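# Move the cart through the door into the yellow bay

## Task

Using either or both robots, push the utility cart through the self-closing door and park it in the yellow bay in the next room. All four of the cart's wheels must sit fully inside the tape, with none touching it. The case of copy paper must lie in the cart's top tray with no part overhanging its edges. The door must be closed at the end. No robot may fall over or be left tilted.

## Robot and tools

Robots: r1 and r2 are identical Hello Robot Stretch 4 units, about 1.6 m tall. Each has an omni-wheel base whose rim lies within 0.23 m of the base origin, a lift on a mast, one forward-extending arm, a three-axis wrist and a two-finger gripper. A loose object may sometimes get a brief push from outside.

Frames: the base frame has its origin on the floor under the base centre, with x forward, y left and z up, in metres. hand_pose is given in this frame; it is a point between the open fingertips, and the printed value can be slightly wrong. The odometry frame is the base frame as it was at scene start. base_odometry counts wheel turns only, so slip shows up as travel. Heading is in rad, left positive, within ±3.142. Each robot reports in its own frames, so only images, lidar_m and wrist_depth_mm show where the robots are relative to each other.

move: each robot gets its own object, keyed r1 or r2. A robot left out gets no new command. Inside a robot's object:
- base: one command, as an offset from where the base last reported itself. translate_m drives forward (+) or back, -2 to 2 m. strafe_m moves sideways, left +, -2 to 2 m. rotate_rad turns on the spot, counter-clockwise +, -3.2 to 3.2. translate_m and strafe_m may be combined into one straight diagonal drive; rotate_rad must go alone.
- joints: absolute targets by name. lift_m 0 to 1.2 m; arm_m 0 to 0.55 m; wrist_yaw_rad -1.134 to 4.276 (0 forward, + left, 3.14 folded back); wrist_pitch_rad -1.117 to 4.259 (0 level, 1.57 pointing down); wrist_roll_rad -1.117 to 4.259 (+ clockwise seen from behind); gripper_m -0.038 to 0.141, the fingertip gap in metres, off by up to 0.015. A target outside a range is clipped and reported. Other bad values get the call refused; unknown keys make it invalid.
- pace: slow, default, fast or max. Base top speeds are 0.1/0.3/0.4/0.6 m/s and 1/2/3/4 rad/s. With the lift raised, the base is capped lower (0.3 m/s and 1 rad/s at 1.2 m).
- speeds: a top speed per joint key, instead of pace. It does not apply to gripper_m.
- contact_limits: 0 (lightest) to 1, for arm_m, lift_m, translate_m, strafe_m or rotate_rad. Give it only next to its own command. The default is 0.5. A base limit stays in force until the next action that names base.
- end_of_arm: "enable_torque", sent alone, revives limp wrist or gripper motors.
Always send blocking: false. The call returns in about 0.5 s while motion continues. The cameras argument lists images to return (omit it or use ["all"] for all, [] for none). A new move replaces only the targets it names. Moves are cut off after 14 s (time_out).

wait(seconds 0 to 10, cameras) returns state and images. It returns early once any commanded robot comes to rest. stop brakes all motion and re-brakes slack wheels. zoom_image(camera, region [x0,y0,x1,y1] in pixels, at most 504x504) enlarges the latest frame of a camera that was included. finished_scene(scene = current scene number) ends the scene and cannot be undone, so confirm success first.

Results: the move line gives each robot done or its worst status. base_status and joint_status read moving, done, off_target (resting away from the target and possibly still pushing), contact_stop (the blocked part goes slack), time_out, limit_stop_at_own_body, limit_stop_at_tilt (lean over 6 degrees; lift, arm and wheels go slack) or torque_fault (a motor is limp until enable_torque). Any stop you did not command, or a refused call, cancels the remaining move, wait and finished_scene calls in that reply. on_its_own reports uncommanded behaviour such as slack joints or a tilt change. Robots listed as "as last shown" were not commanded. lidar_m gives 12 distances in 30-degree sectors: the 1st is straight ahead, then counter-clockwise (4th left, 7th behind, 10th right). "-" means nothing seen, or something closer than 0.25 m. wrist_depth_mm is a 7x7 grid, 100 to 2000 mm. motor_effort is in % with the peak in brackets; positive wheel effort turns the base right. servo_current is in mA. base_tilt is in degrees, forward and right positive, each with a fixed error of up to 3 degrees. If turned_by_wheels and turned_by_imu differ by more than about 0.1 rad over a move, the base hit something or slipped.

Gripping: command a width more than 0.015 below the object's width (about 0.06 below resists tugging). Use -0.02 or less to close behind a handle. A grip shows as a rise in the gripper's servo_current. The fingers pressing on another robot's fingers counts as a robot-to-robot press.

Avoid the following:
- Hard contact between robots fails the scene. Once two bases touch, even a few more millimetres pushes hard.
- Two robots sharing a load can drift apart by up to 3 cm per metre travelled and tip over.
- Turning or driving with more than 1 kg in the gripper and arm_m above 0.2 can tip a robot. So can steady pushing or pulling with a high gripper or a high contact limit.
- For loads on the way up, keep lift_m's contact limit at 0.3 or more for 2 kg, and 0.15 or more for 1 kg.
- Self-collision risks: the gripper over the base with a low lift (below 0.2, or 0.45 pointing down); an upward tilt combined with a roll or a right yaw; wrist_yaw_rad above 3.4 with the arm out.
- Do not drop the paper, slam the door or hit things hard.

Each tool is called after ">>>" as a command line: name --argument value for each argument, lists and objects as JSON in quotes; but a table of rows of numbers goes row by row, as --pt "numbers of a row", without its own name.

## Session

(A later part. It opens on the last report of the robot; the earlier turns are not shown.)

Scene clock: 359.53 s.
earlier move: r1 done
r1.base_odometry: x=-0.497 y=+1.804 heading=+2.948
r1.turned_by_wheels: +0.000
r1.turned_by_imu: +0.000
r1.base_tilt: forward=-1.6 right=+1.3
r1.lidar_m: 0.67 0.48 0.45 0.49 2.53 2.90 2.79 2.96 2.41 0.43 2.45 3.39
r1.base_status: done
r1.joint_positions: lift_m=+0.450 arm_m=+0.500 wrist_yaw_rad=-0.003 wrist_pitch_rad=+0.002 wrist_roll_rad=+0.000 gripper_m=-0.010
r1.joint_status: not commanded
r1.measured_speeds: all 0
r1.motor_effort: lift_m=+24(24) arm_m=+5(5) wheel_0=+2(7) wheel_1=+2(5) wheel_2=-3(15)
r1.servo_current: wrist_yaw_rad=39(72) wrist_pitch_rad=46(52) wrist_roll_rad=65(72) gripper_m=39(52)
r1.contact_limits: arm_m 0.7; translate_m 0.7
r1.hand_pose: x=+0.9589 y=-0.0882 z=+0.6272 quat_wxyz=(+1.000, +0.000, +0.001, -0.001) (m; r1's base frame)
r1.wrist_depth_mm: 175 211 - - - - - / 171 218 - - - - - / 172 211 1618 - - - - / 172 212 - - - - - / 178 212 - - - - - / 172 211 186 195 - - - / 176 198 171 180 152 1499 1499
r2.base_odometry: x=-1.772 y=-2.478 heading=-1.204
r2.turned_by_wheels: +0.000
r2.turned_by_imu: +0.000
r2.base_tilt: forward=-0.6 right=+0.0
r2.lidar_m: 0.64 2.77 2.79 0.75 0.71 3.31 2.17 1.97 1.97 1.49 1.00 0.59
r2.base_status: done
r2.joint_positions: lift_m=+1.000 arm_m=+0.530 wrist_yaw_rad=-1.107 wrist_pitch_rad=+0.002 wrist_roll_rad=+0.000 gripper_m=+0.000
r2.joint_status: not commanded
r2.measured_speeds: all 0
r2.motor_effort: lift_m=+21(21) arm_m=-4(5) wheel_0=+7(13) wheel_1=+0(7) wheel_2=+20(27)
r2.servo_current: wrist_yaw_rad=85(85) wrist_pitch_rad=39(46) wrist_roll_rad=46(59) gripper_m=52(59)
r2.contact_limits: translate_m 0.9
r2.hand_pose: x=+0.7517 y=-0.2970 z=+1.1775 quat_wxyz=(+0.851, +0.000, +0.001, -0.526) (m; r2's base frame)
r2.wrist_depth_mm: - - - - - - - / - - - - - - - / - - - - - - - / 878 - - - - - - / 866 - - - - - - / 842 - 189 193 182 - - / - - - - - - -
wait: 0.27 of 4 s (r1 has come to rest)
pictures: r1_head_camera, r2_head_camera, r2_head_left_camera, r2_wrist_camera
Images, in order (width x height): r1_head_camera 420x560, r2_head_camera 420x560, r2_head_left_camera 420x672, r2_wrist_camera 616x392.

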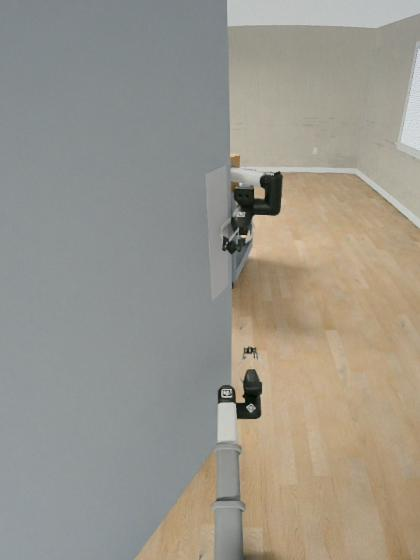

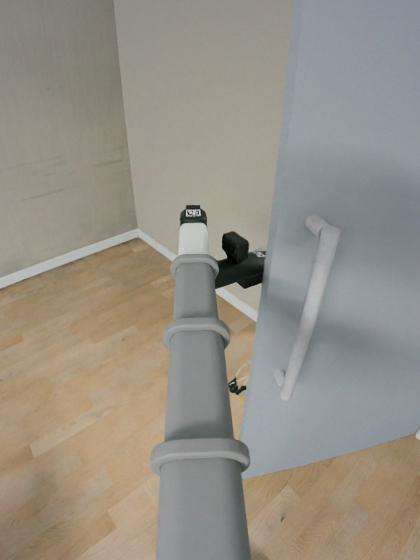

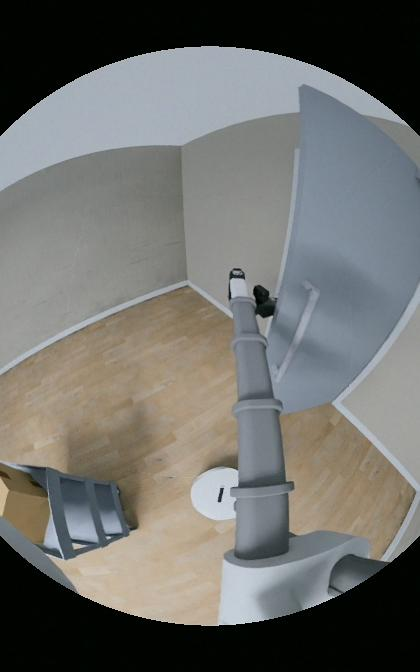

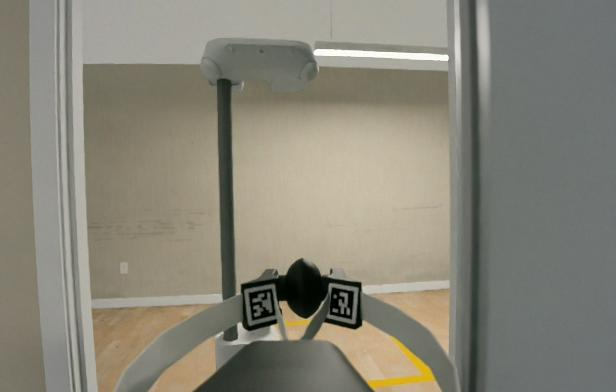

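>>> move --r1 '{"joints":{"arm_m":0.0}}' --r2 '{"base":{"translate_m":-0.36,"strafe_m":-0.2},"contact_limits":{"translate_m":0.9},"pace":"slow"}' --blocking false --cameras '[]'

>>> wait --seconds 3 --cameras '[]'

>>> wait --seconds 5 --cameras '["r2_head_camera","r2_wrist_camera","r1_head_camera","r2_head_left_camera"]'

Scene clock: 368.50 s.
move: r1 moving; r2 moving
r1.base_odometry: x=-0.497 y=+1.804 heading=+2.948
r1.turned_by_wheels: +0.000
r1.turned_by_imu: +0.000
r1.base_tilt: forward=-1.5 right=+1.3
r1.lidar_m: 0.68 0.48 0.45 0.51 2.54 2.90 2.81 2.98 2.41 0.43 2.45 3.44
r1.base_status: not commanded
r1.joint_positions: lift_m=+0.450 arm_m=+0.449 wrist_yaw_rad=-0.003 wrist_pitch_rad=+0.002 wrist_roll_rad=+0.000 gripper_m=-0.010
r1.joint_status: arm_m moving
r1.measured_speeds: translate_m=+0.000 strafe_m=+0.000 rotate_rad=+0.000 lift_m=+0.000 arm_m=-0.195 wrist_yaw_rad=+0.000 wrist_pitch_rad=+0.000 wrist_roll_rad=+0.000
r1.motor_effort: lift_m=+24(24) arm_m=-7(7) wheel_0=+2(2) wheel_1=+2(2) wheel_2=-3(3)
r1.servo_current: wrist_yaw_rad=33(65) wrist_pitch_rad=39(46) wrist_roll_rad=39(65) gripper_m=46(46)
r1.contact_limits: translate_m 0.7
r1.hand_pose: x=+0.9085 y=-0.0882 z=+0.6272 quat_wxyz=(+1.000, +0.000, +0.001, -0.001) (m; r1's base frame)
r1.wrist_depth_mm: 193 236 - - - - - / 199 237 1661 - - - - / 200 237 281 1618 - - - / 200 239 - - - - - / 195 238 - - - - - / 194 238 209 195 - - - / 199 222 180 151 153 1499 1499
r2.base_odometry: x=-1.782 y=-2.469 heading=-1.201
r2.turned_by_wheels: +0.003
r2.turned_by_imu: +0.004
r2.base_tilt: forward=-0.6 right=+0.0
r2.lidar_m: 0.64 2.77 2.83 0.75 0.72 3.28 2.19 1.96 1.99 1.50 1.00 0.59
r2.base_status: translate_m moving; strafe_m moving
r2.joint_positions: lift_m=+1.000 arm_m=+0.530 wrist_yaw_rad=-1.107 wrist_pitch_rad=+0.002 wrist_roll_rad=+0.000 gripper_m=+0.000
r2.joint_status: not commanded
r2.measured_speeds: translate_m=-0.049 strafe_m=-0.028 rotate_rad=+0.002 lift_m=+0.000 arm_m=+0.000 wrist_yaw_rad=+0.000 wrist_pitch_rad=+0.000 wrist_roll_rad=+0.000
r2.motor_effort: lift_m=+21(21) arm_m=-4(5) wheel_0=+11(11) wheel_1=-3(5) wheel_2=+29(29)
r2.servo_current: wrist_yaw_rad=65(78) wrist_pitch_rad=46(46) wrist_roll_rad=52(52) gripper_m=46(59)
r2.contact_limits: translate_m 0.9
r2.hand_pose: x=+0.7517 y=-0.2970 z=+1.1775 quat_wxyz=(+0.851, +0.000, +0.001, -0.526) (m; r2's base frame)
r2.wrist_depth_mm: 831 - - - - - - / 866 - - - - 1098 - / - - - - - - - / - - - - - - - / 854 - - - - - - / 854 - 189 193 181 - - / - - - - - - -
pictures: none
No camera images: "cameras" was empty.

Scene clock: 370.53 s.
earlier move: r1 done; r2 moving
r1.base_odometry: x=-0.497 y=+1.804 heading=+2.948
r1.turned_by_wheels: +0.000
r1.turned_by_imu: +0.000
r1.base_tilt: forward=-1.6 right=+1.3
r1.lidar_m: 0.84 0.56 0.48 0.50 2.52 2.88 2.82 2.97 2.42 0.41 2.44 3.44
r1.base_status: not commanded
r1.joint_positions: lift_m=+0.450 arm_m=+0.000 wrist_yaw_rad=-0.003 wrist_pitch_rad=+0.002 wrist_roll_rad=+0.000 gripper_m=-0.010
r1.joint_status: all done
r1.measured_speeds: all 0
r1.motor_effort: lift_m=+24(24) arm_m=-5(8) wheel_0=+2(3) wheel_1=+2(2) wheel_2=-3(3)
r1.servo_current: wrist_yaw_rad=65(72) wrist_pitch_rad=33(52) wrist_roll_rad=33(72) gripper_m=39(52)
r1.contact_limits: translate_m 0.7
r1.hand_pose: x=+0.4592 y=-0.0882 z=+0.6272 quat_wxyz=(+1.000, +0.000, +0.001, -0.001) (m; r1's base frame)
r1.wrist_depth_mm: 525 750 - - - - - / 530 - - - - - - / 525 - - - - - - / 525 - - - - - - / 530 - - - - - - / 530 - 820 194 - - - / 530 - 180 180 152 1499 1576
r2.base_odometry: x=-1.933 y=-2.344 heading=-1.201
r2.turned_by_wheels: +0.000
r2.turned_by_imu: +0.028
r2.base_tilt: forward=-0.6 right=-0.1
r2.lidar_m: 0.57 2.95 3.00 0.77 0.76 2.87 1.92 1.76 1.82 1.51 1.17 0.58
r2.base_status: translate_m moving; strafe_m moving
r2.joint_positions: lift_m=+1.000 arm_m=+0.530 wrist_yaw_rad=-1.115 wrist_pitch_rad=+0.002 wrist_roll_rad=+0.000 gripper_m=+0.000
r2.joint_status: not commanded
r2.measured_speeds: translate_m=-0.090 strafe_m=-0.045 rotate_rad=-0.006 lift_m=+0.000 arm_m=+0.000 wrist_yaw_rad=+0.005 wrist_pitch_rad=+0.000 wrist_roll_rad=+0.000
r2.motor_effort: lift_m=+21(21) arm_m=-6(6) wheel_0=+12(16) wheel_1=+1(5) wheel_2=+27(29)
r2.servo_current: wrist_yaw_rad=52(85) wrist_pitch_rad=46(46) wrist_roll_rad=46(59) gripper_m=52(59)
r2.contact_limits: translate_m 0.9
r2.hand_pose: x=+0.7496 y=-0.2974 z=+1.1775 quat_wxyz=(+0.849, +0.000, +0.001, -0.529) (m; r2's base frame)
r2.wrist_depth_mm: - - - - - - - / - - - - - - - / - - - - - - - / - - - - - - - / - - - - - - - / - - 187 195 171 - - / - - - - - - -
wait: 2.03 of 3 s (r1 has come to rest)
pictures: none
No camera images: "cameras" was empty.

Scene clock: 373.27 s.
earlier move: r2 done
r1.base_odometry: x=-0.497 y=+1.804 heading=+2.948
r1.turned_by_wheels: +0.000
r1.turned_by_imu: +0.000
r1.base_tilt: forward=-1.6 right=+1.3
r1.lidar_m: 0.97 0.61 0.50 0.49 2.53 2.92 2.81 2.96 2.39 0.43 2.45 3.45
r1.base_status: not commanded
r1.joint_positions: lift_m=+0.450 arm_m=+0.000 wrist_yaw_rad=-0.003 wrist_pitch_rad=+0.002 wrist_roll_rad=+0.000 gripper_m=-0.010
r1.joint_status: all done
r1.measured_speeds: all 0
r1.motor_effort: lift_m=+24(24) arm_m=-5(8) wheel_0=+2(3) wheel_1=+2(2) wheel_2=-3(3)
r1.servo_current: wrist_yaw_rad=52(72) wrist_pitch_rad=39(52) wrist_roll_rad=39(72) gripper_m=39(52)
r1.contact_limits: translate_m 0.7
r1.hand_pose: x=+0.4592 y=-0.0882 z=+0.6272 quat_wxyz=(+1.000, +0.000, +0.001, -0.001) (m; r1's base frame)
r1.wrist_depth_mm: - - - - - - - / - - - - - - - / - - - - - - - / - - - - - - - / - - - - - - - / - - - 195 - - - / - 854 181 181 152 1464 1499
r2.base_odometry: x=-2.088 y=-2.215 heading=-1.202
r2.turned_by_wheels: -0.001
r2.turned_by_imu: +0.064
r2.base_tilt: forward=-0.6 right=+0.0
r2.lidar_m: 0.57 3.14 0.96 0.82 4.41 2.36 1.67 1.60 1.66 1.47 1.30 0.56
r2.base_status: done
r2.joint_positions: lift_m=+1.000 arm_m=+0.530 wrist_yaw_rad=-1.113 wrist_pitch_rad=+0.002 wrist_roll_rad=+0.000 gripper_m=+0.000
r2.joint_status: not commanded
r2.measured_speeds: all 0
r2.motor_effort: lift_m=+21(21) arm_m=-8(8) wheel_0=+8(22) wheel_1=+0(5) wheel_2=+17(29)
r2.servo_current: wrist_yaw_rad=46(85) wrist_pitch_rad=46(46) wrist_roll_rad=46(59) gripper_m=46(59)
r2.contact_limits: translate_m 0.9
r2.hand_pose: x=+0.7502 y=-0.2973 z=+1.1775 quat_wxyz=(+0.849, +0.000, +0.001, -0.528) (m; r2's base frame)
r2.wrist_depth_mm: - - - - 220 - - / - - - - 309 - - / - - - - 230 - - / - - - - 236 - - / - - - - 237 - - / - - 187 193 162 - - / - - - - 151 - -
wait: 2.73 of 5 s (r2 has come to rest)
pictures: r1_head_camera, r2_head_camera, r2_head_left_camera, r2_wrist_camera
Images, in order (width x height): r1_head_camera 420x560, r2_head_camera 420x560, r2_head_left_camera 420x672, r2_wrist_camera 616x392.

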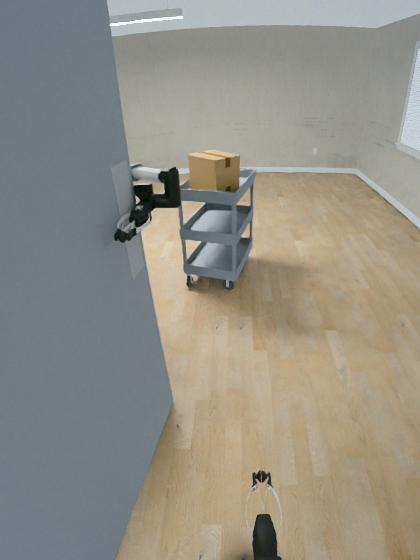

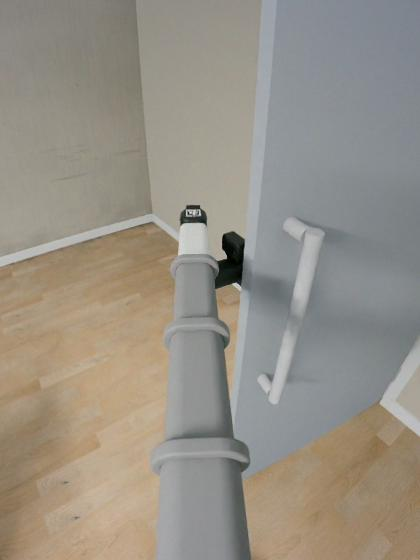

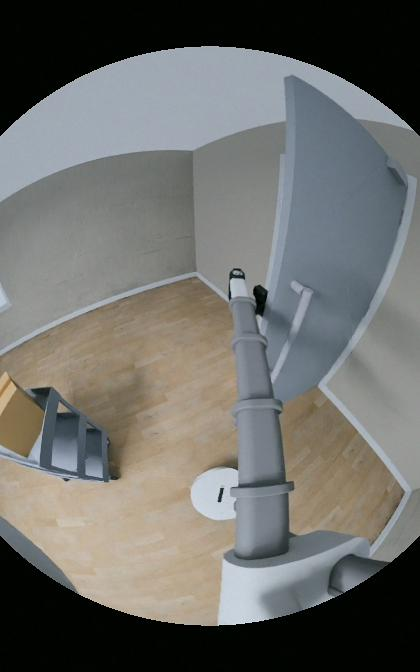

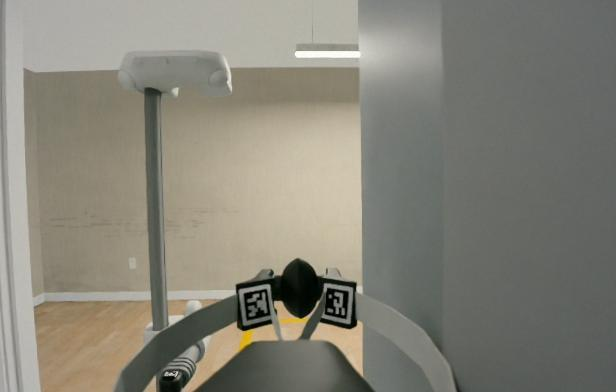

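>>> move --r2 '{"base":{"translate_m":-0.2,"strafe_m":-0.14},"contact_limits":{"translate_m":0.9},"pace":"slow"}' --blocking false --cameras '[]'

>>> wait --seconds 5 --cameras '["r2_head_camera","r2_wrist_camera","r1_head_camera","r2_head_left_camera"]'

Scene clock: 379.03 s.
move: r2 moving
r1: as last shown
r1.lidar_m: 1.00 0.60 0.51 0.51 2.52 2.90 2.80 2.98 2.40 0.44 2.45 3.46
r1.motor_effort: lift_m=+24(24) arm_m=-5(5) wheel_0=+2(2) wheel_1=+1(2) wheel_2=-3(3)
r1.servo_current: wrist_yaw_rad=33(65) wrist_pitch_rad=52(52) wrist_roll_rad=46(59) gripper_m=46(46)
r1.contact_limits: translate_m 0.7
r1.wrist_depth_mm: - - - - - - - / - - - - - - - / - - - - - - - / - - - - - - - / - - - - - - - / - - - 195 - - - / - 842 180 181 153 1464 1499
r2.base_odometry: x=-2.099 y=-2.207 heading=-1.199
r2.turned_by_wheels: +0.003
r2.turned_by_imu: +0.004
r2.base_tilt: forward=-0.7 right=+0.0
r2.lidar_m: 0.60 3.14 0.98 0.85 4.40 2.35 1.68 1.56 1.62 1.45 1.33 0.55
r2.base_status: translate_m moving; strafe_m moving
r2.joint_positions: lift_m=+1.000 arm_m=+0.530 wrist_yaw_rad=-1.113 wrist_pitch_rad=+0.002 wrist_roll_rad=+0.000 gripper_m=+0.000
r2.joint_status: not commanded
r2.measured_speeds: translate_m=-0.044 strafe_m=-0.031 rotate_rad=+0.002 lift_m=+0.000 arm_m=+0.000 wrist_yaw_rad=+0.000 wrist_pitch_rad=+0.000 wrist_roll_rad=+0.000
r2.motor_effort: lift_m=+21(21) arm_m=-8(8) wheel_0=+19(19) wheel_1=-3(5) wheel_2=+23(24)
r2.servo_current: wrist_yaw_rad=46(59) wrist_pitch_rad=46(46) wrist_roll_rad=46(59) gripper_m=52(52)
r2.contact_limits: translate_m 0.9
r2.hand_pose: x=+0.7502 y=-0.2973 z=+1.1775 quat_wxyz=(+0.849, +0.000, +0.001, -0.528) (m; r2's base frame)
r2.wrist_depth_mm: - - - - 211 - - / - - - - 220 - - / - - - - 227 - - / - - - - 229 - - / - - - - 232 - - / - - 188 195 161 - - / - - - - 149 - -
pictures: none
No camera images: "cameras" was empty.

Scene clock: 382.17 s.
earlier move: r2 done
r1.base_odometry: x=-0.497 y=+1.804 heading=+2.948
r1.turned_by_wheels: +0.000
r1.turned_by_imu: +0.000
r1.base_tilt: forward=-1.6 right=+1.3
r1.lidar_m: 2.11 0.74 0.49 0.52 2.54 2.90 2.81 2.98 2.41 0.43 2.43 3.44
r1.base_status: not commanded
r1.joint_positions: lift_m=+0.450 arm_m=+0.000 wrist_yaw_rad=-0.003 wrist_pitch_rad=+0.002 wrist_roll_rad=+0.000 gripper_m=-0.010
r1.joint_status: not commanded
r1.measured_speeds: all 0
r1.motor_effort: lift_m=+24(24) arm_m=-5(5) wheel_0=+2(3) wheel_1=+2(2) wheel_2=-3(3)
r1.servo_current: wrist_yaw_rad=65(78) wrist_pitch_rad=39(52) wrist_roll_rad=39(59) gripper_m=39(59)
r1.contact_limits: translate_m 0.7
r1.hand_pose: x=+0.4592 y=-0.0882 z=+0.6272 quat_wxyz=(+1.000, +0.000, +0.001, -0.001) (m; r1's base frame)
r1.wrist_depth_mm: - - - - - - - / - - - - - - - / - - - - - - - / - - - - - - - / - - - - - - - / - - - 193 - - - / 1464 1499 181 180 153 1499 1537
r2.base_odometry: x=-2.290 y=-2.080 heading=-1.200
r2.turned_by_wheels: -0.001
r2.turned_by_imu: +0.004
r2.base_tilt: forward=-0.7 right=+0.0
r2.lidar_m: 0.54 3.36 1.06 0.99 4.43 2.01 1.42 1.35 1.42 1.46 1.37 0.54
r2.base_status: done
r2.joint_positions: lift_m=+1.000 arm_m=+0.530 wrist_yaw_rad=-1.113 wrist_pitch_rad=+0.002 wrist_roll_rad=+0.000 gripper_m=+0.000
r2.joint_status: not commanded
r2.measured_speeds: all 0
r2.motor_effort: lift_m=+21(21) arm_m=-8(8) wheel_0=+13(22) wheel_1=-1(5) wheel_2=+17(26)
r2.servo_current: wrist_yaw_rad=65(78) wrist_pitch_rad=39(46) wrist_roll_rad=46(59) gripper_m=52(59)
r2.contact_limits: translate_m 0.9
r2.hand_pose: x=+0.7502 y=-0.2973 z=+1.1775 quat_wxyz=(+0.849, +0.000, +0.001, -0.528) (m; r2's base frame)
r2.wrist_depth_mm: - - - 349 155 - - / - - - 298 156 - - / - - - 364 158 - - / - - - 375 147 - - / - - - 312 162 - - / - - 191 195 156 - - / - 931 - - 137 - -
wait: 3.13 of 5 s (r2 has come to rest)
pictures: r1_head_camera, r2_head_camera, r2_head_left_camera, r2_wrist_camera
Images, in order (width x height): r1_head_camera 420x560, r2_head_camera 420x560, r2_head_left_camera 420x672, r2_wrist_camera 616x392.

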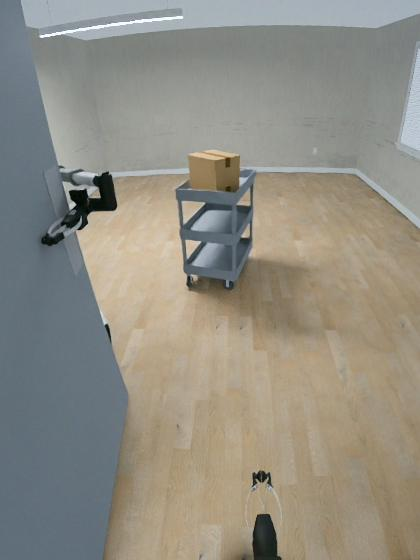

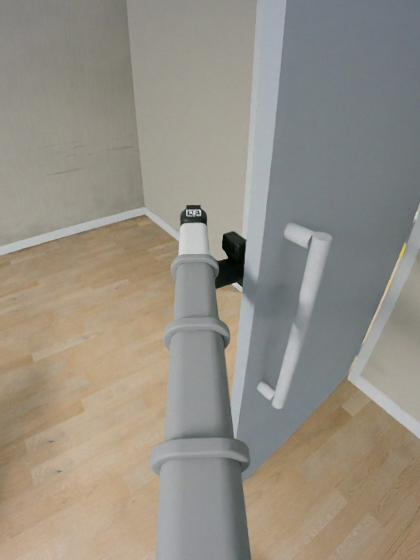

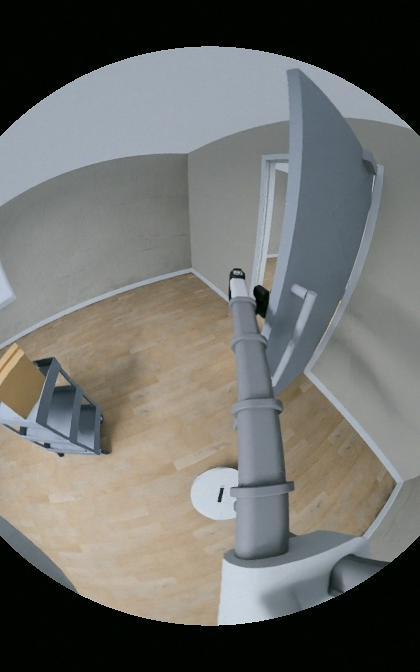

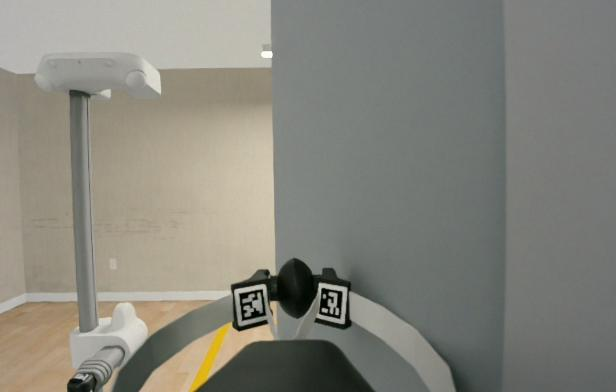

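>>> move --r2 '{"base":{"translate_m":-0.14,"strafe_m":-0.1},"contact_limits":{"translate_m":0.9},"pace":"slow"}' --r1 '{"base":{"translate_m":0.5},"joints":{"lift_m":0.6}}' --blocking false --cameras '[]'

>>> wait --seconds 3 --cameras '[]'

>>> wait --seconds 3 --cameras '["r2_head_camera","r1_wrist_camera","r1_head_camera","r2_head_left_camera"]'

>>> zoom_image --camera "r1_head_camera" --region '[140, 120, 300, 380]'

Scene clock: 399.73 s.
move: r1 moving; r2 moving
r1.base_odometry: x=-0.528 y=+1.810 heading=+2.948
r1.turned_by_wheels: +0.000
r1.turned_by_imu: +0.000
r1.base_tilt: forward=-1.6 right=+1.3
r1.lidar_m: 2.11 0.74 0.50 0.50 2.52 2.94 2.85 3.02 2.40 0.41 2.44 3.43
r1.base_status: translate_m moving
r1.joint_positions: lift_m=+0.487 arm_m=+0.000 wrist_yaw_rad=-0.003 wrist_pitch_rad=+0.002 wrist_roll_rad=+0.000 gripper_m=-0.010
r1.joint_status: lift_m moving
r1.measured_speeds: translate_m=+0.121 strafe_m=+0.001 rotate_rad=+0.003 lift_m=+0.146 arm_m=+0.000 wrist_yaw_rad=+0.000 wrist_pitch_rad=+0.000 wrist_roll_rad=+0.000
r1.motor_effort: lift_m=+27(28) arm_m=-5(5) wheel_0=+7(7) wheel_1=+5(8) wheel_2=-9(9)
r1.servo_current: wrist_yaw_rad=59(72) wrist_pitch_rad=39(46) wrist_roll_rad=39(72) gripper_m=39(46)
r1.hand_pose: x=+0.4592 y=-0.0882 z=+0.6650 quat_wxyz=(+1.000, +0.000, +0.001, -0.001) (m; r1's base frame)
r1.wrist_depth_mm: - - - - - - - / - - - - - - - / - - - - - - - / - - - - - - - / - - - - - - - / - - - 194 - - - / 1576 1537 180 180 152 1537 1661
r2.base_odometry: x=-2.302 y=-2.072 heading=-1.197
r2.turned_by_wheels: +0.003
r2.turned_by_imu: +0.004
r2.base_tilt: forward=-0.7 right=+0.0
r2.lidar_m: 0.54 3.39 1.07 0.98 4.43 2.04 1.43 1.34 1.38 1.45 1.38 0.56
r2.base_status: translate_m moving; strafe_m moving
r2.joint_positions: lift_m=+1.000 arm_m=+0.530 wrist_yaw_rad=-1.112 wrist_pitch_rad=+0.002 wrist_roll_rad=+0.000 gripper_m=+0.000
r2.joint_status: not commanded
r2.measured_speeds: translate_m=-0.043 strafe_m=-0.031 rotate_rad=+0.003 lift_m=+0.000 arm_m=+0.000 wrist_yaw_rad=+0.000 wrist_pitch_rad=+0.000 wrist_roll_rad=+0.000
r2.motor_effort: lift_m=+20(21) arm_m=-8(8) wheel_0=+17(17) wheel_1=-4(5) wheel_2=+23(23)
r2.servo_current: wrist_yaw_rad=59(72) wrist_pitch_rad=46(46) wrist_roll_rad=39(52) gripper_m=52(52)
r2.contact_limits: translate_m 0.9
r2.hand_pose: x=+0.7506 y=-0.2973 z=+1.1775 quat_wxyz=(+0.849, +0.000, +0.001, -0.528) (m; r2's base frame)
r2.wrist_depth_mm: - - - 338 149 - - / - - - 347 151 - - / - - - 353 139 - - / - - - 362 141 - - / - - - 301 154 - - / - - 190 193 150 - - / - 931 - - 131 - -
pictures: none
No camera images: "cameras" was empty.

Scene clock: 402.40 s.
earlier move: r1 done; r2 moving
r1.base_odometry: x=-0.988 y=+1.901 heading=+2.948
r1.turned_by_wheels: +0.000
r1.turned_by_imu: +0.000
r1.base_tilt: forward=-1.6 right=+1.3
r1.lidar_m: 1.63 0.76 0.59 0.53 0.53 3.40 3.33 0.64 0.61 1.75 2.47 3.48
r1.base_status: done
r1.joint_positions: lift_m=+0.600 arm_m=+0.000 wrist_yaw_rad=-0.003 wrist_pitch_rad=+0.002 wrist_roll_rad=+0.000 gripper_m=-0.010
r1.joint_status: all done
r1.measured_speeds: all 0
r1.motor_effort: lift_m=+24(28) arm_m=-5(5) wheel_0=+2(9) wheel_1=+0(8) wheel_2=+1(10)
r1.servo_current: wrist_yaw_rad=52(72) wrist_pitch_rad=33(52) wrist_roll_rad=65(72) gripper_m=46(52)
r1.hand_pose: x=+0.4592 y=-0.0882 z=+0.7771 quat_wxyz=(+1.000, +0.000, +0.001, -0.001) (m; r1's base frame)
r1.wrist_depth_mm: - - - - - - - / - - - - - - - / - - - - - - - / - - - - - - - / - - - - - - - / - - 209 195 - - - / 1921 1808 171 151 152 1863 1808
r2.base_odometry: x=-2.435 y=-1.986 heading=-1.198
r2.turned_by_wheels: -0.001
r2.turned_by_imu: +0.187
r2.base_tilt: forward=-0.7 right=+0.1
r2.lidar_m: 0.59 3.55 1.15 1.67 2.94 1.49 1.19 1.18 1.31 1.35 1.34 0.60
r2.base_status: translate_m moving; strafe_m moving
r2.joint_positions: lift_m=+1.000 arm_m=+0.530 wrist_yaw_rad=-1.098 wrist_pitch_rad=+0.001 wrist_roll_rad=+0.000 gripper_m=+0.000
r2.joint_status: not commanded
r2.measured_speeds: all 0
r2.motor_effort: lift_m=+18(21) arm_m=-9(13) wheel_0=+6(25) wheel_1=+5(12) wheel_2=+7(35)
r2.servo_current: wrist_yaw_rad=130(208) wrist_pitch_rad=33(52) wrist_roll_rad=39(59) gripper_m=52(59)
r2.contact_limits: translate_m 0.9
r2.hand_pose: x=+0.7549 y=-0.2965 z=+1.1780 quat_wxyz=(+0.853, +0.000, +0.000, -0.522) (m; r2's base frame)
r2.wrist_depth_mm: - - - - 180 - - / 842 - - - 160 - - / 842 - - - 163 - - / 1205 - - - 190 - - / 1205 - - - 166 - - / 831 - 190 194 157 - - / 691 788 - - 135 - -
wait: 2.67 of 3 s (r1 has come to rest)
pictures: none
No camera images: "cameras" was empty.

Scene clock: 402.53 s.
earlier move: r2 done
r1.base_odometry: x=-0.988 y=+1.901 heading=+2.948
r1.turned_by_wheels: +0.000
r1.turned_by_imu: +0.000
r1.base_tilt: forward=-1.6 right=+1.3
r1.lidar_m: 1.61 0.77 0.58 0.52 0.52 3.37 3.34 0.65 0.62 1.75 2.46 3.46
r1.base_status: done
r1.joint_positions: lift_m=+0.600 arm_m=+0.000 wrist_yaw_rad=-0.003 wrist_pitch_rad=+0.002 wrist_roll_rad=+0.000 gripper_m=-0.010
r1.joint_status: all done
r1.measured_speeds: all 0
r1.motor_effort: lift_m=+24(28) arm_m=-5(5) wheel_0=+1(9) wheel_1=+1(8) wheel_2=+2(10)
r1.servo_current: wrist_yaw_rad=33(72) wrist_pitch_rad=39(52) wrist_roll_rad=46(72) gripper_m=46(52)
r1.hand_pose: x=+0.4592 y=-0.0882 z=+0.7771 quat_wxyz=(+1.000, +0.000, +0.001, -0.001) (m; r1's base frame)
r1.wrist_depth_mm: - - - - - - - / - - - - - - - / - - - - - - - / - - - - - - - / - - - - - - - / - - 208 194 - - - / 1863 1808 170 151 152 1756 1863
r2.base_odometry: x=-2.435 y=-1.986 heading=-1.198
r2.turned_by_wheels: +0.000
r2.turned_by_imu: +0.000
r2.base_tilt: forward=-0.6 right=+0.1
r2.lidar_m: 0.58 3.56 1.12 1.64 2.93 1.50 1.21 1.19 1.32 1.35 1.34 0.60
r2.base_status: done
r2.joint_positions: lift_m=+1.000 arm_m=+0.530 wrist_yaw_rad=-1.098 wrist_pitch_rad=+0.001 wrist_roll_rad=+0.000 gripper_m=+0.000
r2.joint_status: not commanded
r2.measured_speeds: all 0
r2.on_its_own: wrist_yaw_rad is at rest, and its servo_current (137 mA) is outside its rest range (0 to 104 mA)
r2.motor_effort: lift_m=+18(21) arm_m=-9(13) wheel_0=+7(25) wheel_1=+4(12) wheel_2=+8(35)
r2.servo_current: wrist_yaw_rad=137(208) wrist_pitch_rad=46(52) wrist_roll_rad=52(59) gripper_m=46(59)
r2.contact_limits: translate_m 0.9
r2.hand_pose: x=+0.7549 y=-0.2965 z=+1.1780 quat_wxyz=(+0.853, +0.000, +0.000, -0.522) (m; r2's base frame)
r2.wrist_depth_mm: - - - - 180 - - / 831 - - - 160 - - / 842 - - - 163 - - / 1205 - - - 190 - - / 1182 - - - 167 - - / 831 - 190 194 157 - - / 715 778 - - 136 - -
wait: 0.13 of 3 s (r2 has come to rest)
pictures: r1_head_camera, r1_wrist_camera, r2_head_camera, r2_head_left_camera
Images, in order (width x height): r1_head_camera 420x560, r1_wrist_camera 616x392, r2_head_camera 420x560, r2_head_left_camera 420x672.

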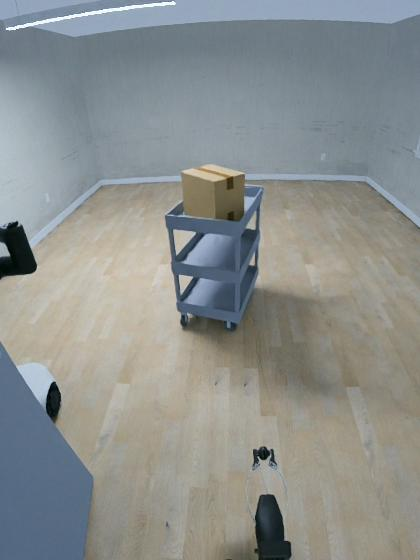

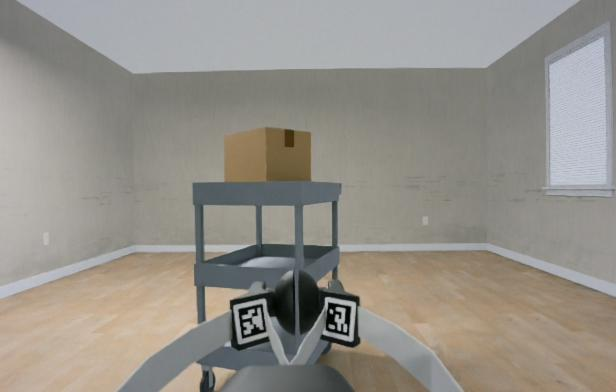

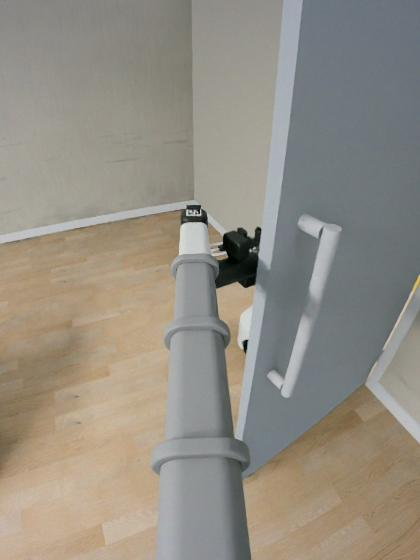

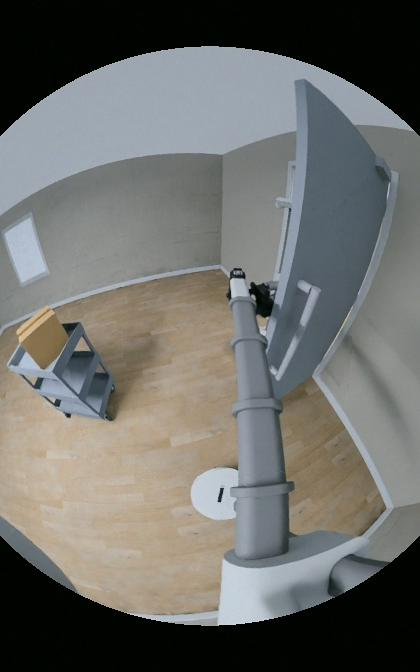

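Scaled by 1.938 from the camera's 420x560 image, which has a finer 600x800 frame.

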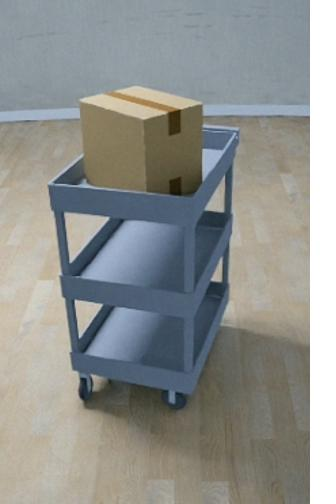

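>>> move --r1 '{"base":{"translate_m":0.6,"strafe_m":0.2},"joints":{"lift_m":0.66,"wrist_roll_rad":1.571,"gripper_m":0.135,"wrist_yaw_rad":-0.3}}' --blocking false --cameras '[]'

>>> wait --seconds 5 --cameras '["r1_wrist_camera","r1_head_camera","r2_head_left_camera"]'

>>> zoom_image --camera "r1_head_camera" --region '[100, 140, 360, 500]'

Scene clock: 414.07 s.
move: r1 moving
r1.base_odometry: x=-1.020 y=+1.896 heading=+2.948
r1.turned_by_wheels: +0.000
r1.turned_by_imu: +0.000
r1.base_tilt: forward=-1.6 right=+1.3
r1.lidar_m: 1.58 0.76 0.58 0.52 0.51 3.43 3.35 0.65 0.61 1.89 2.45 3.49
r1.base_status: translate_m moving; strafe_m moving
r1.joint_positions: lift_m=+0.636 arm_m=+0.000 wrist_yaw_rad=-0.297 wrist_pitch_rad=+0.002 wrist_roll_rad=+0.580 gripper_m=+0.012
r1.joint_status: lift_m moving; wrist_yaw_rad moving; wrist_roll_rad moving; gripper_m moving
r1.measured_speeds: translate_m=+0.122 strafe_m=+0.040 rotate_rad=+0.001 lift_m=+0.124 arm_m=+0.000 wrist_yaw_rad=-0.038 wrist_pitch_rad=+0.000 wrist_roll_rad=+1.818
r1.motor_effort: lift_m=+27(29) arm_m=-4(5) wheel_0=+7(7) wheel_1=+7(8) wheel_2=-9(9)
r1.servo_current: wrist_yaw_rad=26(104) wrist_pitch_rad=39(46) wrist_roll_rad=78(104) gripper_m=72(78)
r1.hand_pose: x=+0.4212 y=-0.1679 z=+0.8141 quat_wxyz=(+0.948, +0.283, -0.041, -0.142) (m; r1's base frame)
r1.wrist_depth_mm: - - - - - - - / - - - - - - - / - - - - - - - / - - - - - - - / - 1430 - - - - 1756 / - - 189 204 185 1708 1430 / - 1336 182 1921 160 1281 1182
r2.base_odometry: x=-2.435 y=-1.986 heading=-1.198
r2.turned_by_wheels: +0.000
r2.turned_by_imu: +0.000
r2.base_tilt: forward=-0.7 right=+0.1
r2.lidar_m: 0.56 3.56 1.14 1.61 2.96 1.51 1.20 1.18 1.30 1.33 1.33 0.59
r2.base_status: not commanded
r2.joint_positions: lift_m=+1.000 arm_m=+0.530 wrist_yaw_rad=-1.098 wrist_pitch_rad=+0.001 wrist_roll_rad=+0.000 gripper_m=+0.000
r2.joint_status: not commanded
r2.measured_speeds: all 0
r2.motor_effort: lift_m=+18(19) arm_m=-9(9) wheel_0=+7(8) wheel_1=+4(5) wheel_2=+8(8)
r2.servo_current: wrist_yaw_rad=124(143) wrist_pitch_rad=39(39) wrist_roll_rad=46(59) gripper_m=46(52)
r2.contact_limits: translate_m 0.9
r2.hand_pose: x=+0.7549 y=-0.2965 z=+1.1780 quat_wxyz=(+0.853, +0.000, +0.000, -0.522) (m; r2's base frame)
r2.wrist_depth_mm: - - - - 180 - - / 788 - - - 160 - - / 831 - - - 162 - - / 831 - - - 189 - - / 831 - - - 165 - - / 788 - 191 193 157 - - / 707 - - - 136 - -
pictures: none
No camera images: "cameras" was empty.

Scene clock: 417.10 s.
earlier move: r1 done
r1.base_odometry: x=-1.615 y=+1.820 heading=+2.948
r1.turned_by_wheels: +0.000
r1.turned_by_imu: +0.001
r1.base_tilt: forward=-1.6 right=+1.2
r1.lidar_m: 1.05 2.96 0.30 0.32 0.36 0.55 4.08 1.16 1.42 2.56 2.69 1.09
r1.base_status: done
r1.joint_positions: lift_m=+0.660 arm_m=+0.000 wrist_yaw_rad=-0.297 wrist_pitch_rad=+0.002 wrist_roll_rad=+1.569 gripper_m=+0.135
r1.joint_status: all done
r1.measured_speeds: all 0
r1.motor_effort: lift_m=+24(29) arm_m=-4(5) wheel_0=+2(7) wheel_1=+1(9) wheel_2=+0(9)
r1.servo_current: wrist_yaw_rad=52(104) wrist_pitch_rad=39(52) wrist_roll_rad=65(104) gripper_m=39(91)
r1.hand_pose: x=+0.4211 y=-0.1681 z=+0.8372 quat_wxyz=(+0.700, +0.699, -0.104, -0.106) (m; r1's base frame)
r1.wrist_depth_mm: - - - - - 1618 1182 / - - - - - 1661 1182 / - - - - - 1756 1182 / - - - - - 1708 1229 / - - - 1205 - 1397 854 / - 210 904 931 211 194 878 / - - 1008 142 - - -
r2.base_odometry: x=-2.435 y=-1.986 heading=-1.198
r2.turned_by_wheels: +0.000
r2.turned_by_imu: +0.000
r2.base_tilt: forward=-0.6 right=+0.1
r2.lidar_m: 0.60 1.07 1.13 1.63 2.92 1.49 1.21 1.18 1.32 1.33 1.33 0.59
r2.base_status: not commanded
r2.joint_positions: lift_m=+1.000 arm_m=+0.530 wrist_yaw_rad=-1.098 wrist_pitch_rad=+0.001 wrist_roll_rad=+0.000 gripper_m=+0.000
r2.joint_status: not commanded
r2.measured_speeds: all 0
r2.on_its_own: wrist_yaw_rad is at rest, and its servo_current (137 mA) is outside its rest range (0 to 104 mA)
r2.motor_effort: lift_m=+18(19) arm_m=-9(10) wheel_0=+7(8) wheel_1=+4(5) wheel_2=+8(8)
r2.servo_current: wrist_yaw_rad=137(150) wrist_pitch_rad=46(46) wrist_roll_rad=46(65) gripper_m=46(59)
r2.contact_limits: translate_m 0.9
r2.hand_pose: x=+0.7549 y=-0.2965 z=+1.1780 quat_wxyz=(+0.853, +0.000, +0.000, -0.522) (m; r2's base frame)
r2.wrist_depth_mm: 1205 - - - 180 - - / 1255 - - - 160 - - / 1229 - - - 163 - - / 1281 - - - 189 - - / 1281 - - - 166 - - / 1308 - 190 195 157 - - / 1255 - - - 136 - -
wait: 3.03 of 5 s (r1 has come to rest)
pictures: r1_head_camera, r1_wrist_camera, r2_head_left_camera
Images, in order (width x height): r1_head_camera 420x560, r1_wrist_camera 616x392, r2_head_left_camera 420x672.

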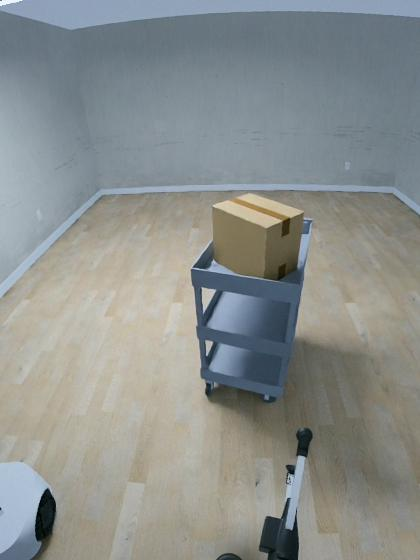

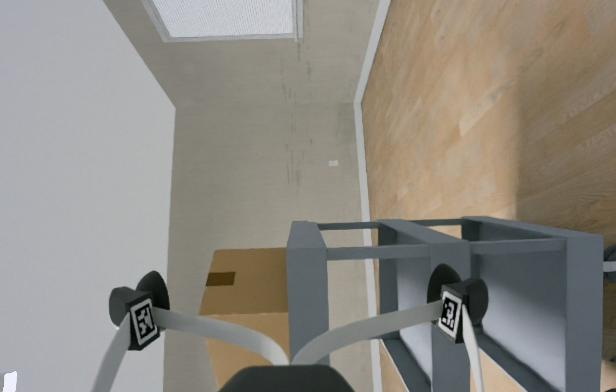

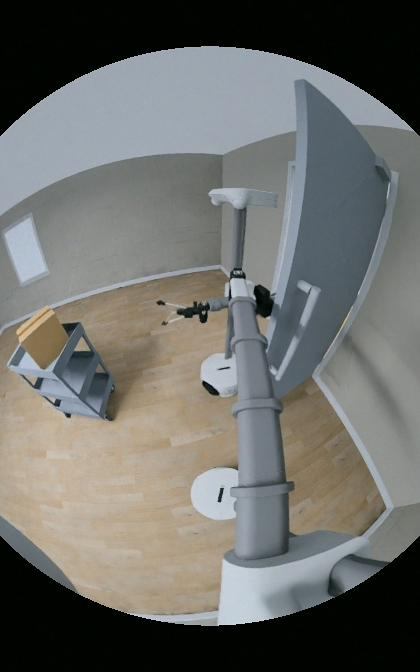

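Scaled by 1.400 from the camera's 420x560 image, which has a finer 600x800 frame.

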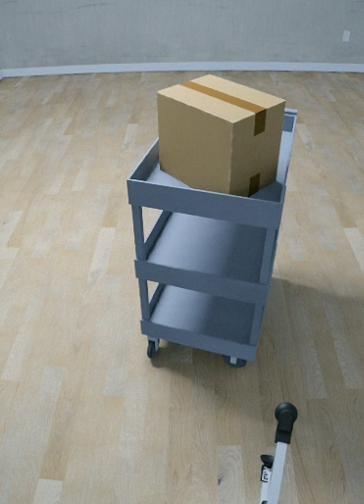

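>>> move --r1 '{"base":{"translate_m":0.42,"strafe_m":0.09}}' --blocking false --cameras '[]'

>>> wait --seconds 4 --cameras '["r1_wrist_camera","r1_head_camera"]'

Scene clock: 425.57 s.
move: r1 moving
r1.base_odometry: x=-1.647 y=+1.819 heading=+2.949
r1.turned_by_wheels: +0.000
r1.turned_by_imu: +0.000
r1.base_tilt: forward=-1.6 right=+1.3
r1.lidar_m: 1.02 2.97 0.27 0.28 0.33 0.54 4.14 1.22 1.50 2.58 2.69 1.02
r1.base_status: translate_m moving; strafe_m moving
r1.joint_positions: lift_m=+0.660 arm_m=+0.000 wrist_yaw_rad=-0.297 wrist_pitch_rad=+0.002 wrist_roll_rad=+1.569 gripper_m=+0.135
r1.joint_status: not commanded
r1.measured_speeds: translate_m=+0.120 strafe_m=+0.026 rotate_rad=+0.000 lift_m=+0.000 arm_m=+0.000 wrist_yaw_rad=+0.000 wrist_pitch_rad=+0.000 wrist_roll_rad=+0.000
r1.motor_effort: lift_m=+24(24) arm_m=-4(4) wheel_0=+7(7) wheel_1=+8(8) wheel_2=-7(9)
r1.servo_current: wrist_yaw_rad=46(59) wrist_pitch_rad=39(46) wrist_roll_rad=46(59) gripper_m=46(46)
r1.hand_pose: x=+0.4211 y=-0.1681 z=+0.8372 quat_wxyz=(+0.700, +0.699, -0.104, -0.106) (m; r1's base frame)
r1.wrist_depth_mm: - - - - - 1661 1182 / - - - - - 1708 1182 / - - - - - 1708 1205 / - - - - - 1708 1229 / - - - 1229 1336 1430 854 / - 210 878 904 209 193 - / - - 960 142 - - -
r2.base_odometry: x=-2.435 y=-1.986 heading=-1.198
r2.turned_by_wheels: +0.000
r2.turned_by_imu: +0.000
r2.base_tilt: forward=-0.6 right=+0.1
r2.lidar_m: 0.59 1.07 1.12 1.63 2.93 1.46 1.20 1.18 1.33 1.35 1.34 0.59
r2.base_status: not commanded
r2.joint_positions: lift_m=+1.000 arm_m=+0.530 wrist_yaw_rad=-1.098 wrist_pitch_rad=+0.001 wrist_roll_rad=+0.000 gripper_m=+0.000
r2.joint_status: not commanded
r2.measured_speeds: all 0
r2.motor_effort: lift_m=+18(19) arm_m=-9(10) wheel_0=+7(7) wheel_1=+4(4) wheel_2=+8(8)
r2.servo_current: wrist_yaw_rad=143(143) wrist_pitch_rad=39(46) wrist_roll_rad=46(65) gripper_m=52(52)
r2.contact_limits: translate_m 0.9
r2.hand_pose: x=+0.7549 y=-0.2965 z=+1.1780 quat_wxyz=(+0.853, +0.000, +0.000, -0.522) (m; r2's base frame)
r2.wrist_depth_mm: 1205 - - - 180 - - / 1229 - - - 160 - - / 1229 - - - 163 - - / 1308 - - - 189 - - / 1308 - - - 166 - - / 1281 - 190 194 157 - - / 1281 - - - 135 - -
pictures: none
No camera images: "cameras" was empty.

Scene clock: 427.97 s.
earlier move: r1 done
r1.base_odometry: x=-2.044 y=+1.812 heading=+2.949
r1.turned_by_wheels: +0.000
r1.turned_by_imu: +0.000
r1.base_tilt: forward=-1.6 right=+1.3
r1.lidar_m: 0.68 2.84 2.13 0.50 0.32 0.31 1.05 1.58 2.06 2.67 2.82 0.68
r1.base_status: done
r1.joint_positions: lift_m=+0.660 arm_m=+0.000 wrist_yaw_rad=-0.297 wrist_pitch_rad=+0.002 wrist_roll_rad=+1.569 gripper_m=+0.135
r1.joint_status: not commanded
r1.measured_speeds: all 0
r1.motor_effort: lift_m=+24(24) arm_m=-4(4) wheel_0=+2(7) wheel_1=+1(9) wheel_2=+0(10)
r1.servo_current: wrist_yaw_rad=59(72) wrist_pitch_rad=46(46) wrist_roll_rad=39(65) gripper_m=39(52)
r1.hand_pose: x=+0.4211 y=-0.1681 z=+0.8372 quat_wxyz=(+0.700, +0.699, -0.104, -0.106) (m; r1's base frame)
r1.wrist_depth_mm: - - - - - 1618 1160 / - - - - - 1708 1182 / - - - 480 488 492 - / - - 621 484 - - - / - 539 525 484 - - - / - 209 564 488 191 195 - / - - 654 142 - - -
r2.base_odometry: x=-2.435 y=-1.986 heading=-1.198
r2.turned_by_wheels: +0.000
r2.turned_by_imu: +0.000
r2.base_tilt: forward=-0.6 right=+0.1
r2.lidar_m: 0.60 0.67 1.12 1.65 2.95 1.48 1.20 1.19 1.32 1.36 1.33 0.57
r2.base_status: not commanded
r2.joint_positions: lift_m=+1.000 arm_m=+0.530 wrist_yaw_rad=-1.098 wrist_pitch_rad=+0.001 wrist_roll_rad=+0.000 gripper_m=+0.000
r2.joint_status: not commanded
r2.measured_speeds: all 0
r2.on_its_own: wrist_yaw_rad is at rest, and its servo_current (143 mA) is outside its rest range (0 to 104 mA)
r2.motor_effort: lift_m=+18(19) arm_m=-9(10) wheel_0=+7(8) wheel_1=+5(5) wheel_2=+8(8)
r2.servo_current: wrist_yaw_rad=143(143) wrist_pitch_rad=39(52) wrist_roll_rad=59(65) gripper_m=52(59)
r2.contact_limits: translate_m 0.9
r2.hand_pose: x=+0.7549 y=-0.2965 z=+1.1780 quat_wxyz=(+0.853, +0.000, +0.000, -0.522) (m; r2's base frame)
r2.wrist_depth_mm: 1229 - - - 181 - - / 1229 - - - 159 - - / 1255 - - - 163 - - / 1308 - - - 189 - - / 1308 - - - 166 - - / 1281 - 190 194 158 - - / 1281 - - - 135 - -
wait: 2.40 of 4 s (r1 has come to rest)
pictures: r1_head_camera, r1_wrist_camera
Images, in order (width x height): r1_head_camera 420x560, r1_wrist_camera 616x392.

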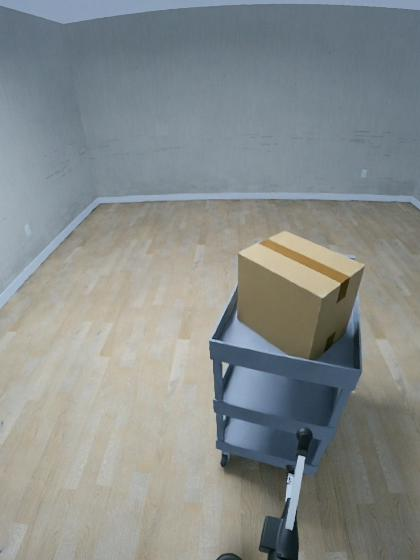

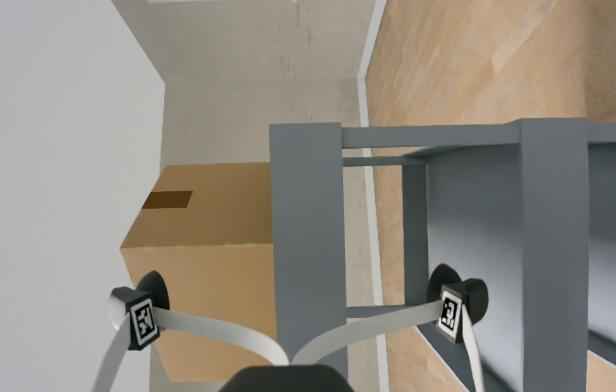

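>>> move --r1 '{"base":{"translate_m":0.26,"strafe_m":-0.022},"contact_limits":{"translate_m":0.1},"pace":"slow"}' --blocking false --cameras '[]'

>>> wait --seconds 5 --cameras '["r1_wrist_camera","r1_head_camera"]'

Scene clock: 437.30 s.
move: r1 moving
r1.base_odometry: x=-2.056 y=+1.815 heading=+2.949
r1.turned_by_wheels: +0.000
r1.turned_by_imu: +0.000
r1.base_tilt: forward=-1.6 right=+1.3
r1.lidar_m: 0.68 2.85 2.12 0.50 0.33 0.32 1.06 1.61 2.08 2.67 2.83 0.67
r1.base_status: translate_m moving; strafe_m moving
r1.joint_positions: lift_m=+0.660 arm_m=+0.000 wrist_yaw_rad=-0.297 wrist_pitch_rad=+0.002 wrist_roll_rad=+1.569 gripper_m=+0.135
r1.joint_status: not commanded
r1.measured_speeds: translate_m=+0.048 strafe_m=-0.004 rotate_rad=+0.000 lift_m=+0.000 arm_m=+0.000 wrist_yaw_rad=+0.000 wrist_pitch_rad=+0.000 wrist_roll_rad=+0.000
r1.motor_effort: lift_m=+24(24) arm_m=-4(4) wheel_0=+4(6) wheel_1=+4(5) wheel_2=-6(6)
r1.servo_current: wrist_yaw_rad=59(72) wrist_pitch_rad=52(52) wrist_roll_rad=46(59) gripper_m=46(46)
r1.contact_limits: translate_m 0.1
r1.hand_pose: x=+0.4211 y=-0.1681 z=+0.8372 quat_wxyz=(+0.700, +0.699, -0.104, -0.106) (m; r1's base frame)
r1.wrist_depth_mm: - - - - - 1661 1160 / - - - - - 1708 1205 / - - - 473 480 484 - / - - 603 477 - - - / - 530 525 477 - - - / - 209 559 480 191 195 - / - - 647 142 - - -
r2.base_odometry: x=-2.435 y=-1.986 heading=-1.198
r2.turned_by_wheels: +0.000
r2.turned_by_imu: +0.000
r2.base_tilt: forward=-0.6 right=+0.1
r2.lidar_m: 0.59 0.67 1.12 1.64 2.92 1.50 1.19 1.17 1.33 1.36 1.33 0.58
r2.base_status: not commanded
r2.joint_positions: lift_m=+1.000 arm_m=+0.530 wrist_yaw_rad=-1.098 wrist_pitch_rad=+0.001 wrist_roll_rad=+0.000 gripper_m=+0.000
r2.joint_status: not commanded
r2.measured_speeds: all 0
r2.motor_effort: lift_m=+18(19) arm_m=-9(9) wheel_0=+7(7) wheel_1=+4(5) wheel_2=+8(8)
r2.servo_current: wrist_yaw_rad=137(143) wrist_pitch_rad=46(46) wrist_roll_rad=39(59) gripper_m=52(52)
r2.contact_limits: translate_m 0.9
r2.hand_pose: x=+0.7549 y=-0.2965 z=+1.1780 quat_wxyz=(+0.853, +0.000, +0.000, -0.522) (m; r2's base frame)
r2.wrist_depth_mm: 1229 - - - 180 - - / 1229 - - - 159 - - / 1255 - - - 163 - - / 1255 - - - 189 - - / 1308 - - - 166 - - / 1281 - 191 195 158 - - / 1255 - - - 136 - -
pictures: none
No camera images: "cameras" was empty.

Scene clock: 440.70 s.
earlier move: r1 done
r1.base_odometry: x=-2.295 y=+1.883 heading=+2.949
r1.turned_by_wheels: +0.000
r1.turned_by_imu: +0.000
r1.base_tilt: forward=-1.6 right=+1.3
r1.lidar_m: 0.45 2.82 2.13 0.74 0.59 0.55 1.18 1.82 2.42 2.65 2.82 0.44
r1.base_status: done
r1.joint_positions: lift_m=+0.660 arm_m=+0.000 wrist_yaw_rad=-0.297 wrist_pitch_rad=+0.002 wrist_roll_rad=+1.569 gripper_m=+0.135
r1.joint_status: not commanded
r1.measured_speeds: all 0
r1.motor_effort: lift_m=+24(24) arm_m=-4(4) wheel_0=+4(8) wheel_1=+3(6) wheel_2=-3(7)
r1.servo_current: wrist_yaw_rad=59(72) wrist_pitch_rad=39(52) wrist_roll_rad=59(65) gripper_m=46(52)
r1.contact_limits: translate_m 0.1
r1.hand_pose: x=+0.4211 y=-0.1681 z=+0.8372 quat_wxyz=(+0.700, +0.699, -0.104, -0.106) (m; r1's base frame)
r1.wrist_depth_mm: - - - 229 237 1537 1098 / - - - 231 232 1808 - / - 366 342 231 232 - - / 285 282 268 233 234 842 - / 274 277 274 233 234 809 - / 307 210 298 235 192 195 - / 357 342 351 149 236 - -
r2.base_odometry: x=-2.435 y=-1.986 heading=-1.198
r2.turned_by_wheels: +0.000
r2.turned_by_imu: +0.000
r2.base_tilt: forward=-0.6 right=+0.0
r2.lidar_m: 0.59 0.72 0.78 1.64 2.93 1.48 1.20 1.18 1.31 1.34 1.33 0.59
r2.base_status: not commanded
r2.joint_positions: lift_m=+1.000 arm_m=+0.530 wrist_yaw_rad=-1.098 wrist_pitch_rad=+0.001 wrist_roll_rad=+0.000 gripper_m=+0.000
r2.joint_status: not commanded
r2.measured_speeds: all 0
r2.on_its_own: wrist_yaw_rad is at rest, and its servo_current (130 mA) is outside its rest range (0 to 104 mA)
r2.motor_effort: lift_m=+18(19) arm_m=-9(10) wheel_0=+7(8) wheel_1=+4(5) wheel_2=+8(8)
r2.servo_current: wrist_yaw_rad=130(143) wrist_pitch_rad=33(46) wrist_roll_rad=39(59) gripper_m=59(65)
r2.contact_limits: translate_m 0.9
r2.hand_pose: x=+0.7549 y=-0.2965 z=+1.1780 quat_wxyz=(+0.853, +0.000, +0.000, -0.522) (m; r2's base frame)
r2.wrist_depth_mm: 1229 - - - 180 - - / 1229 - - - 159 - - / 1229 - - - 163 - - / 1229 - - - 189 - - / 1308 - - - 166 - - / 1281 - 190 194 157 - - / 1255 - - - 136 - -
wait: 3.40 of 5 s (r1 has come to rest)
pictures: r1_head_camera, r1_wrist_camera
Images, in order (width x height): r1_head_camera 420x560, r1_wrist_camera 616x392.

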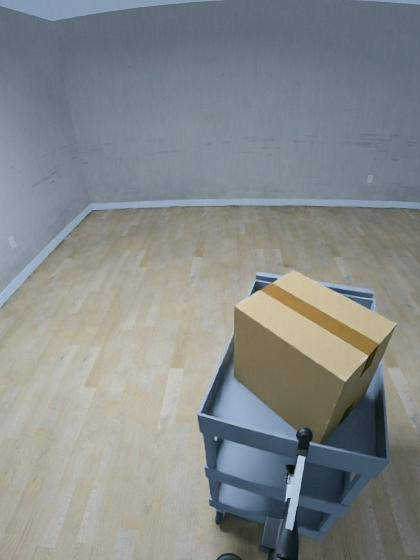

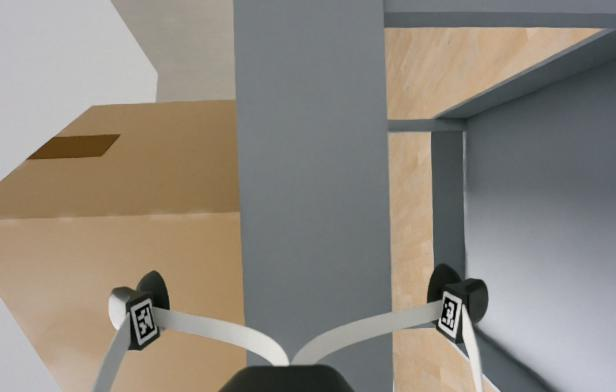

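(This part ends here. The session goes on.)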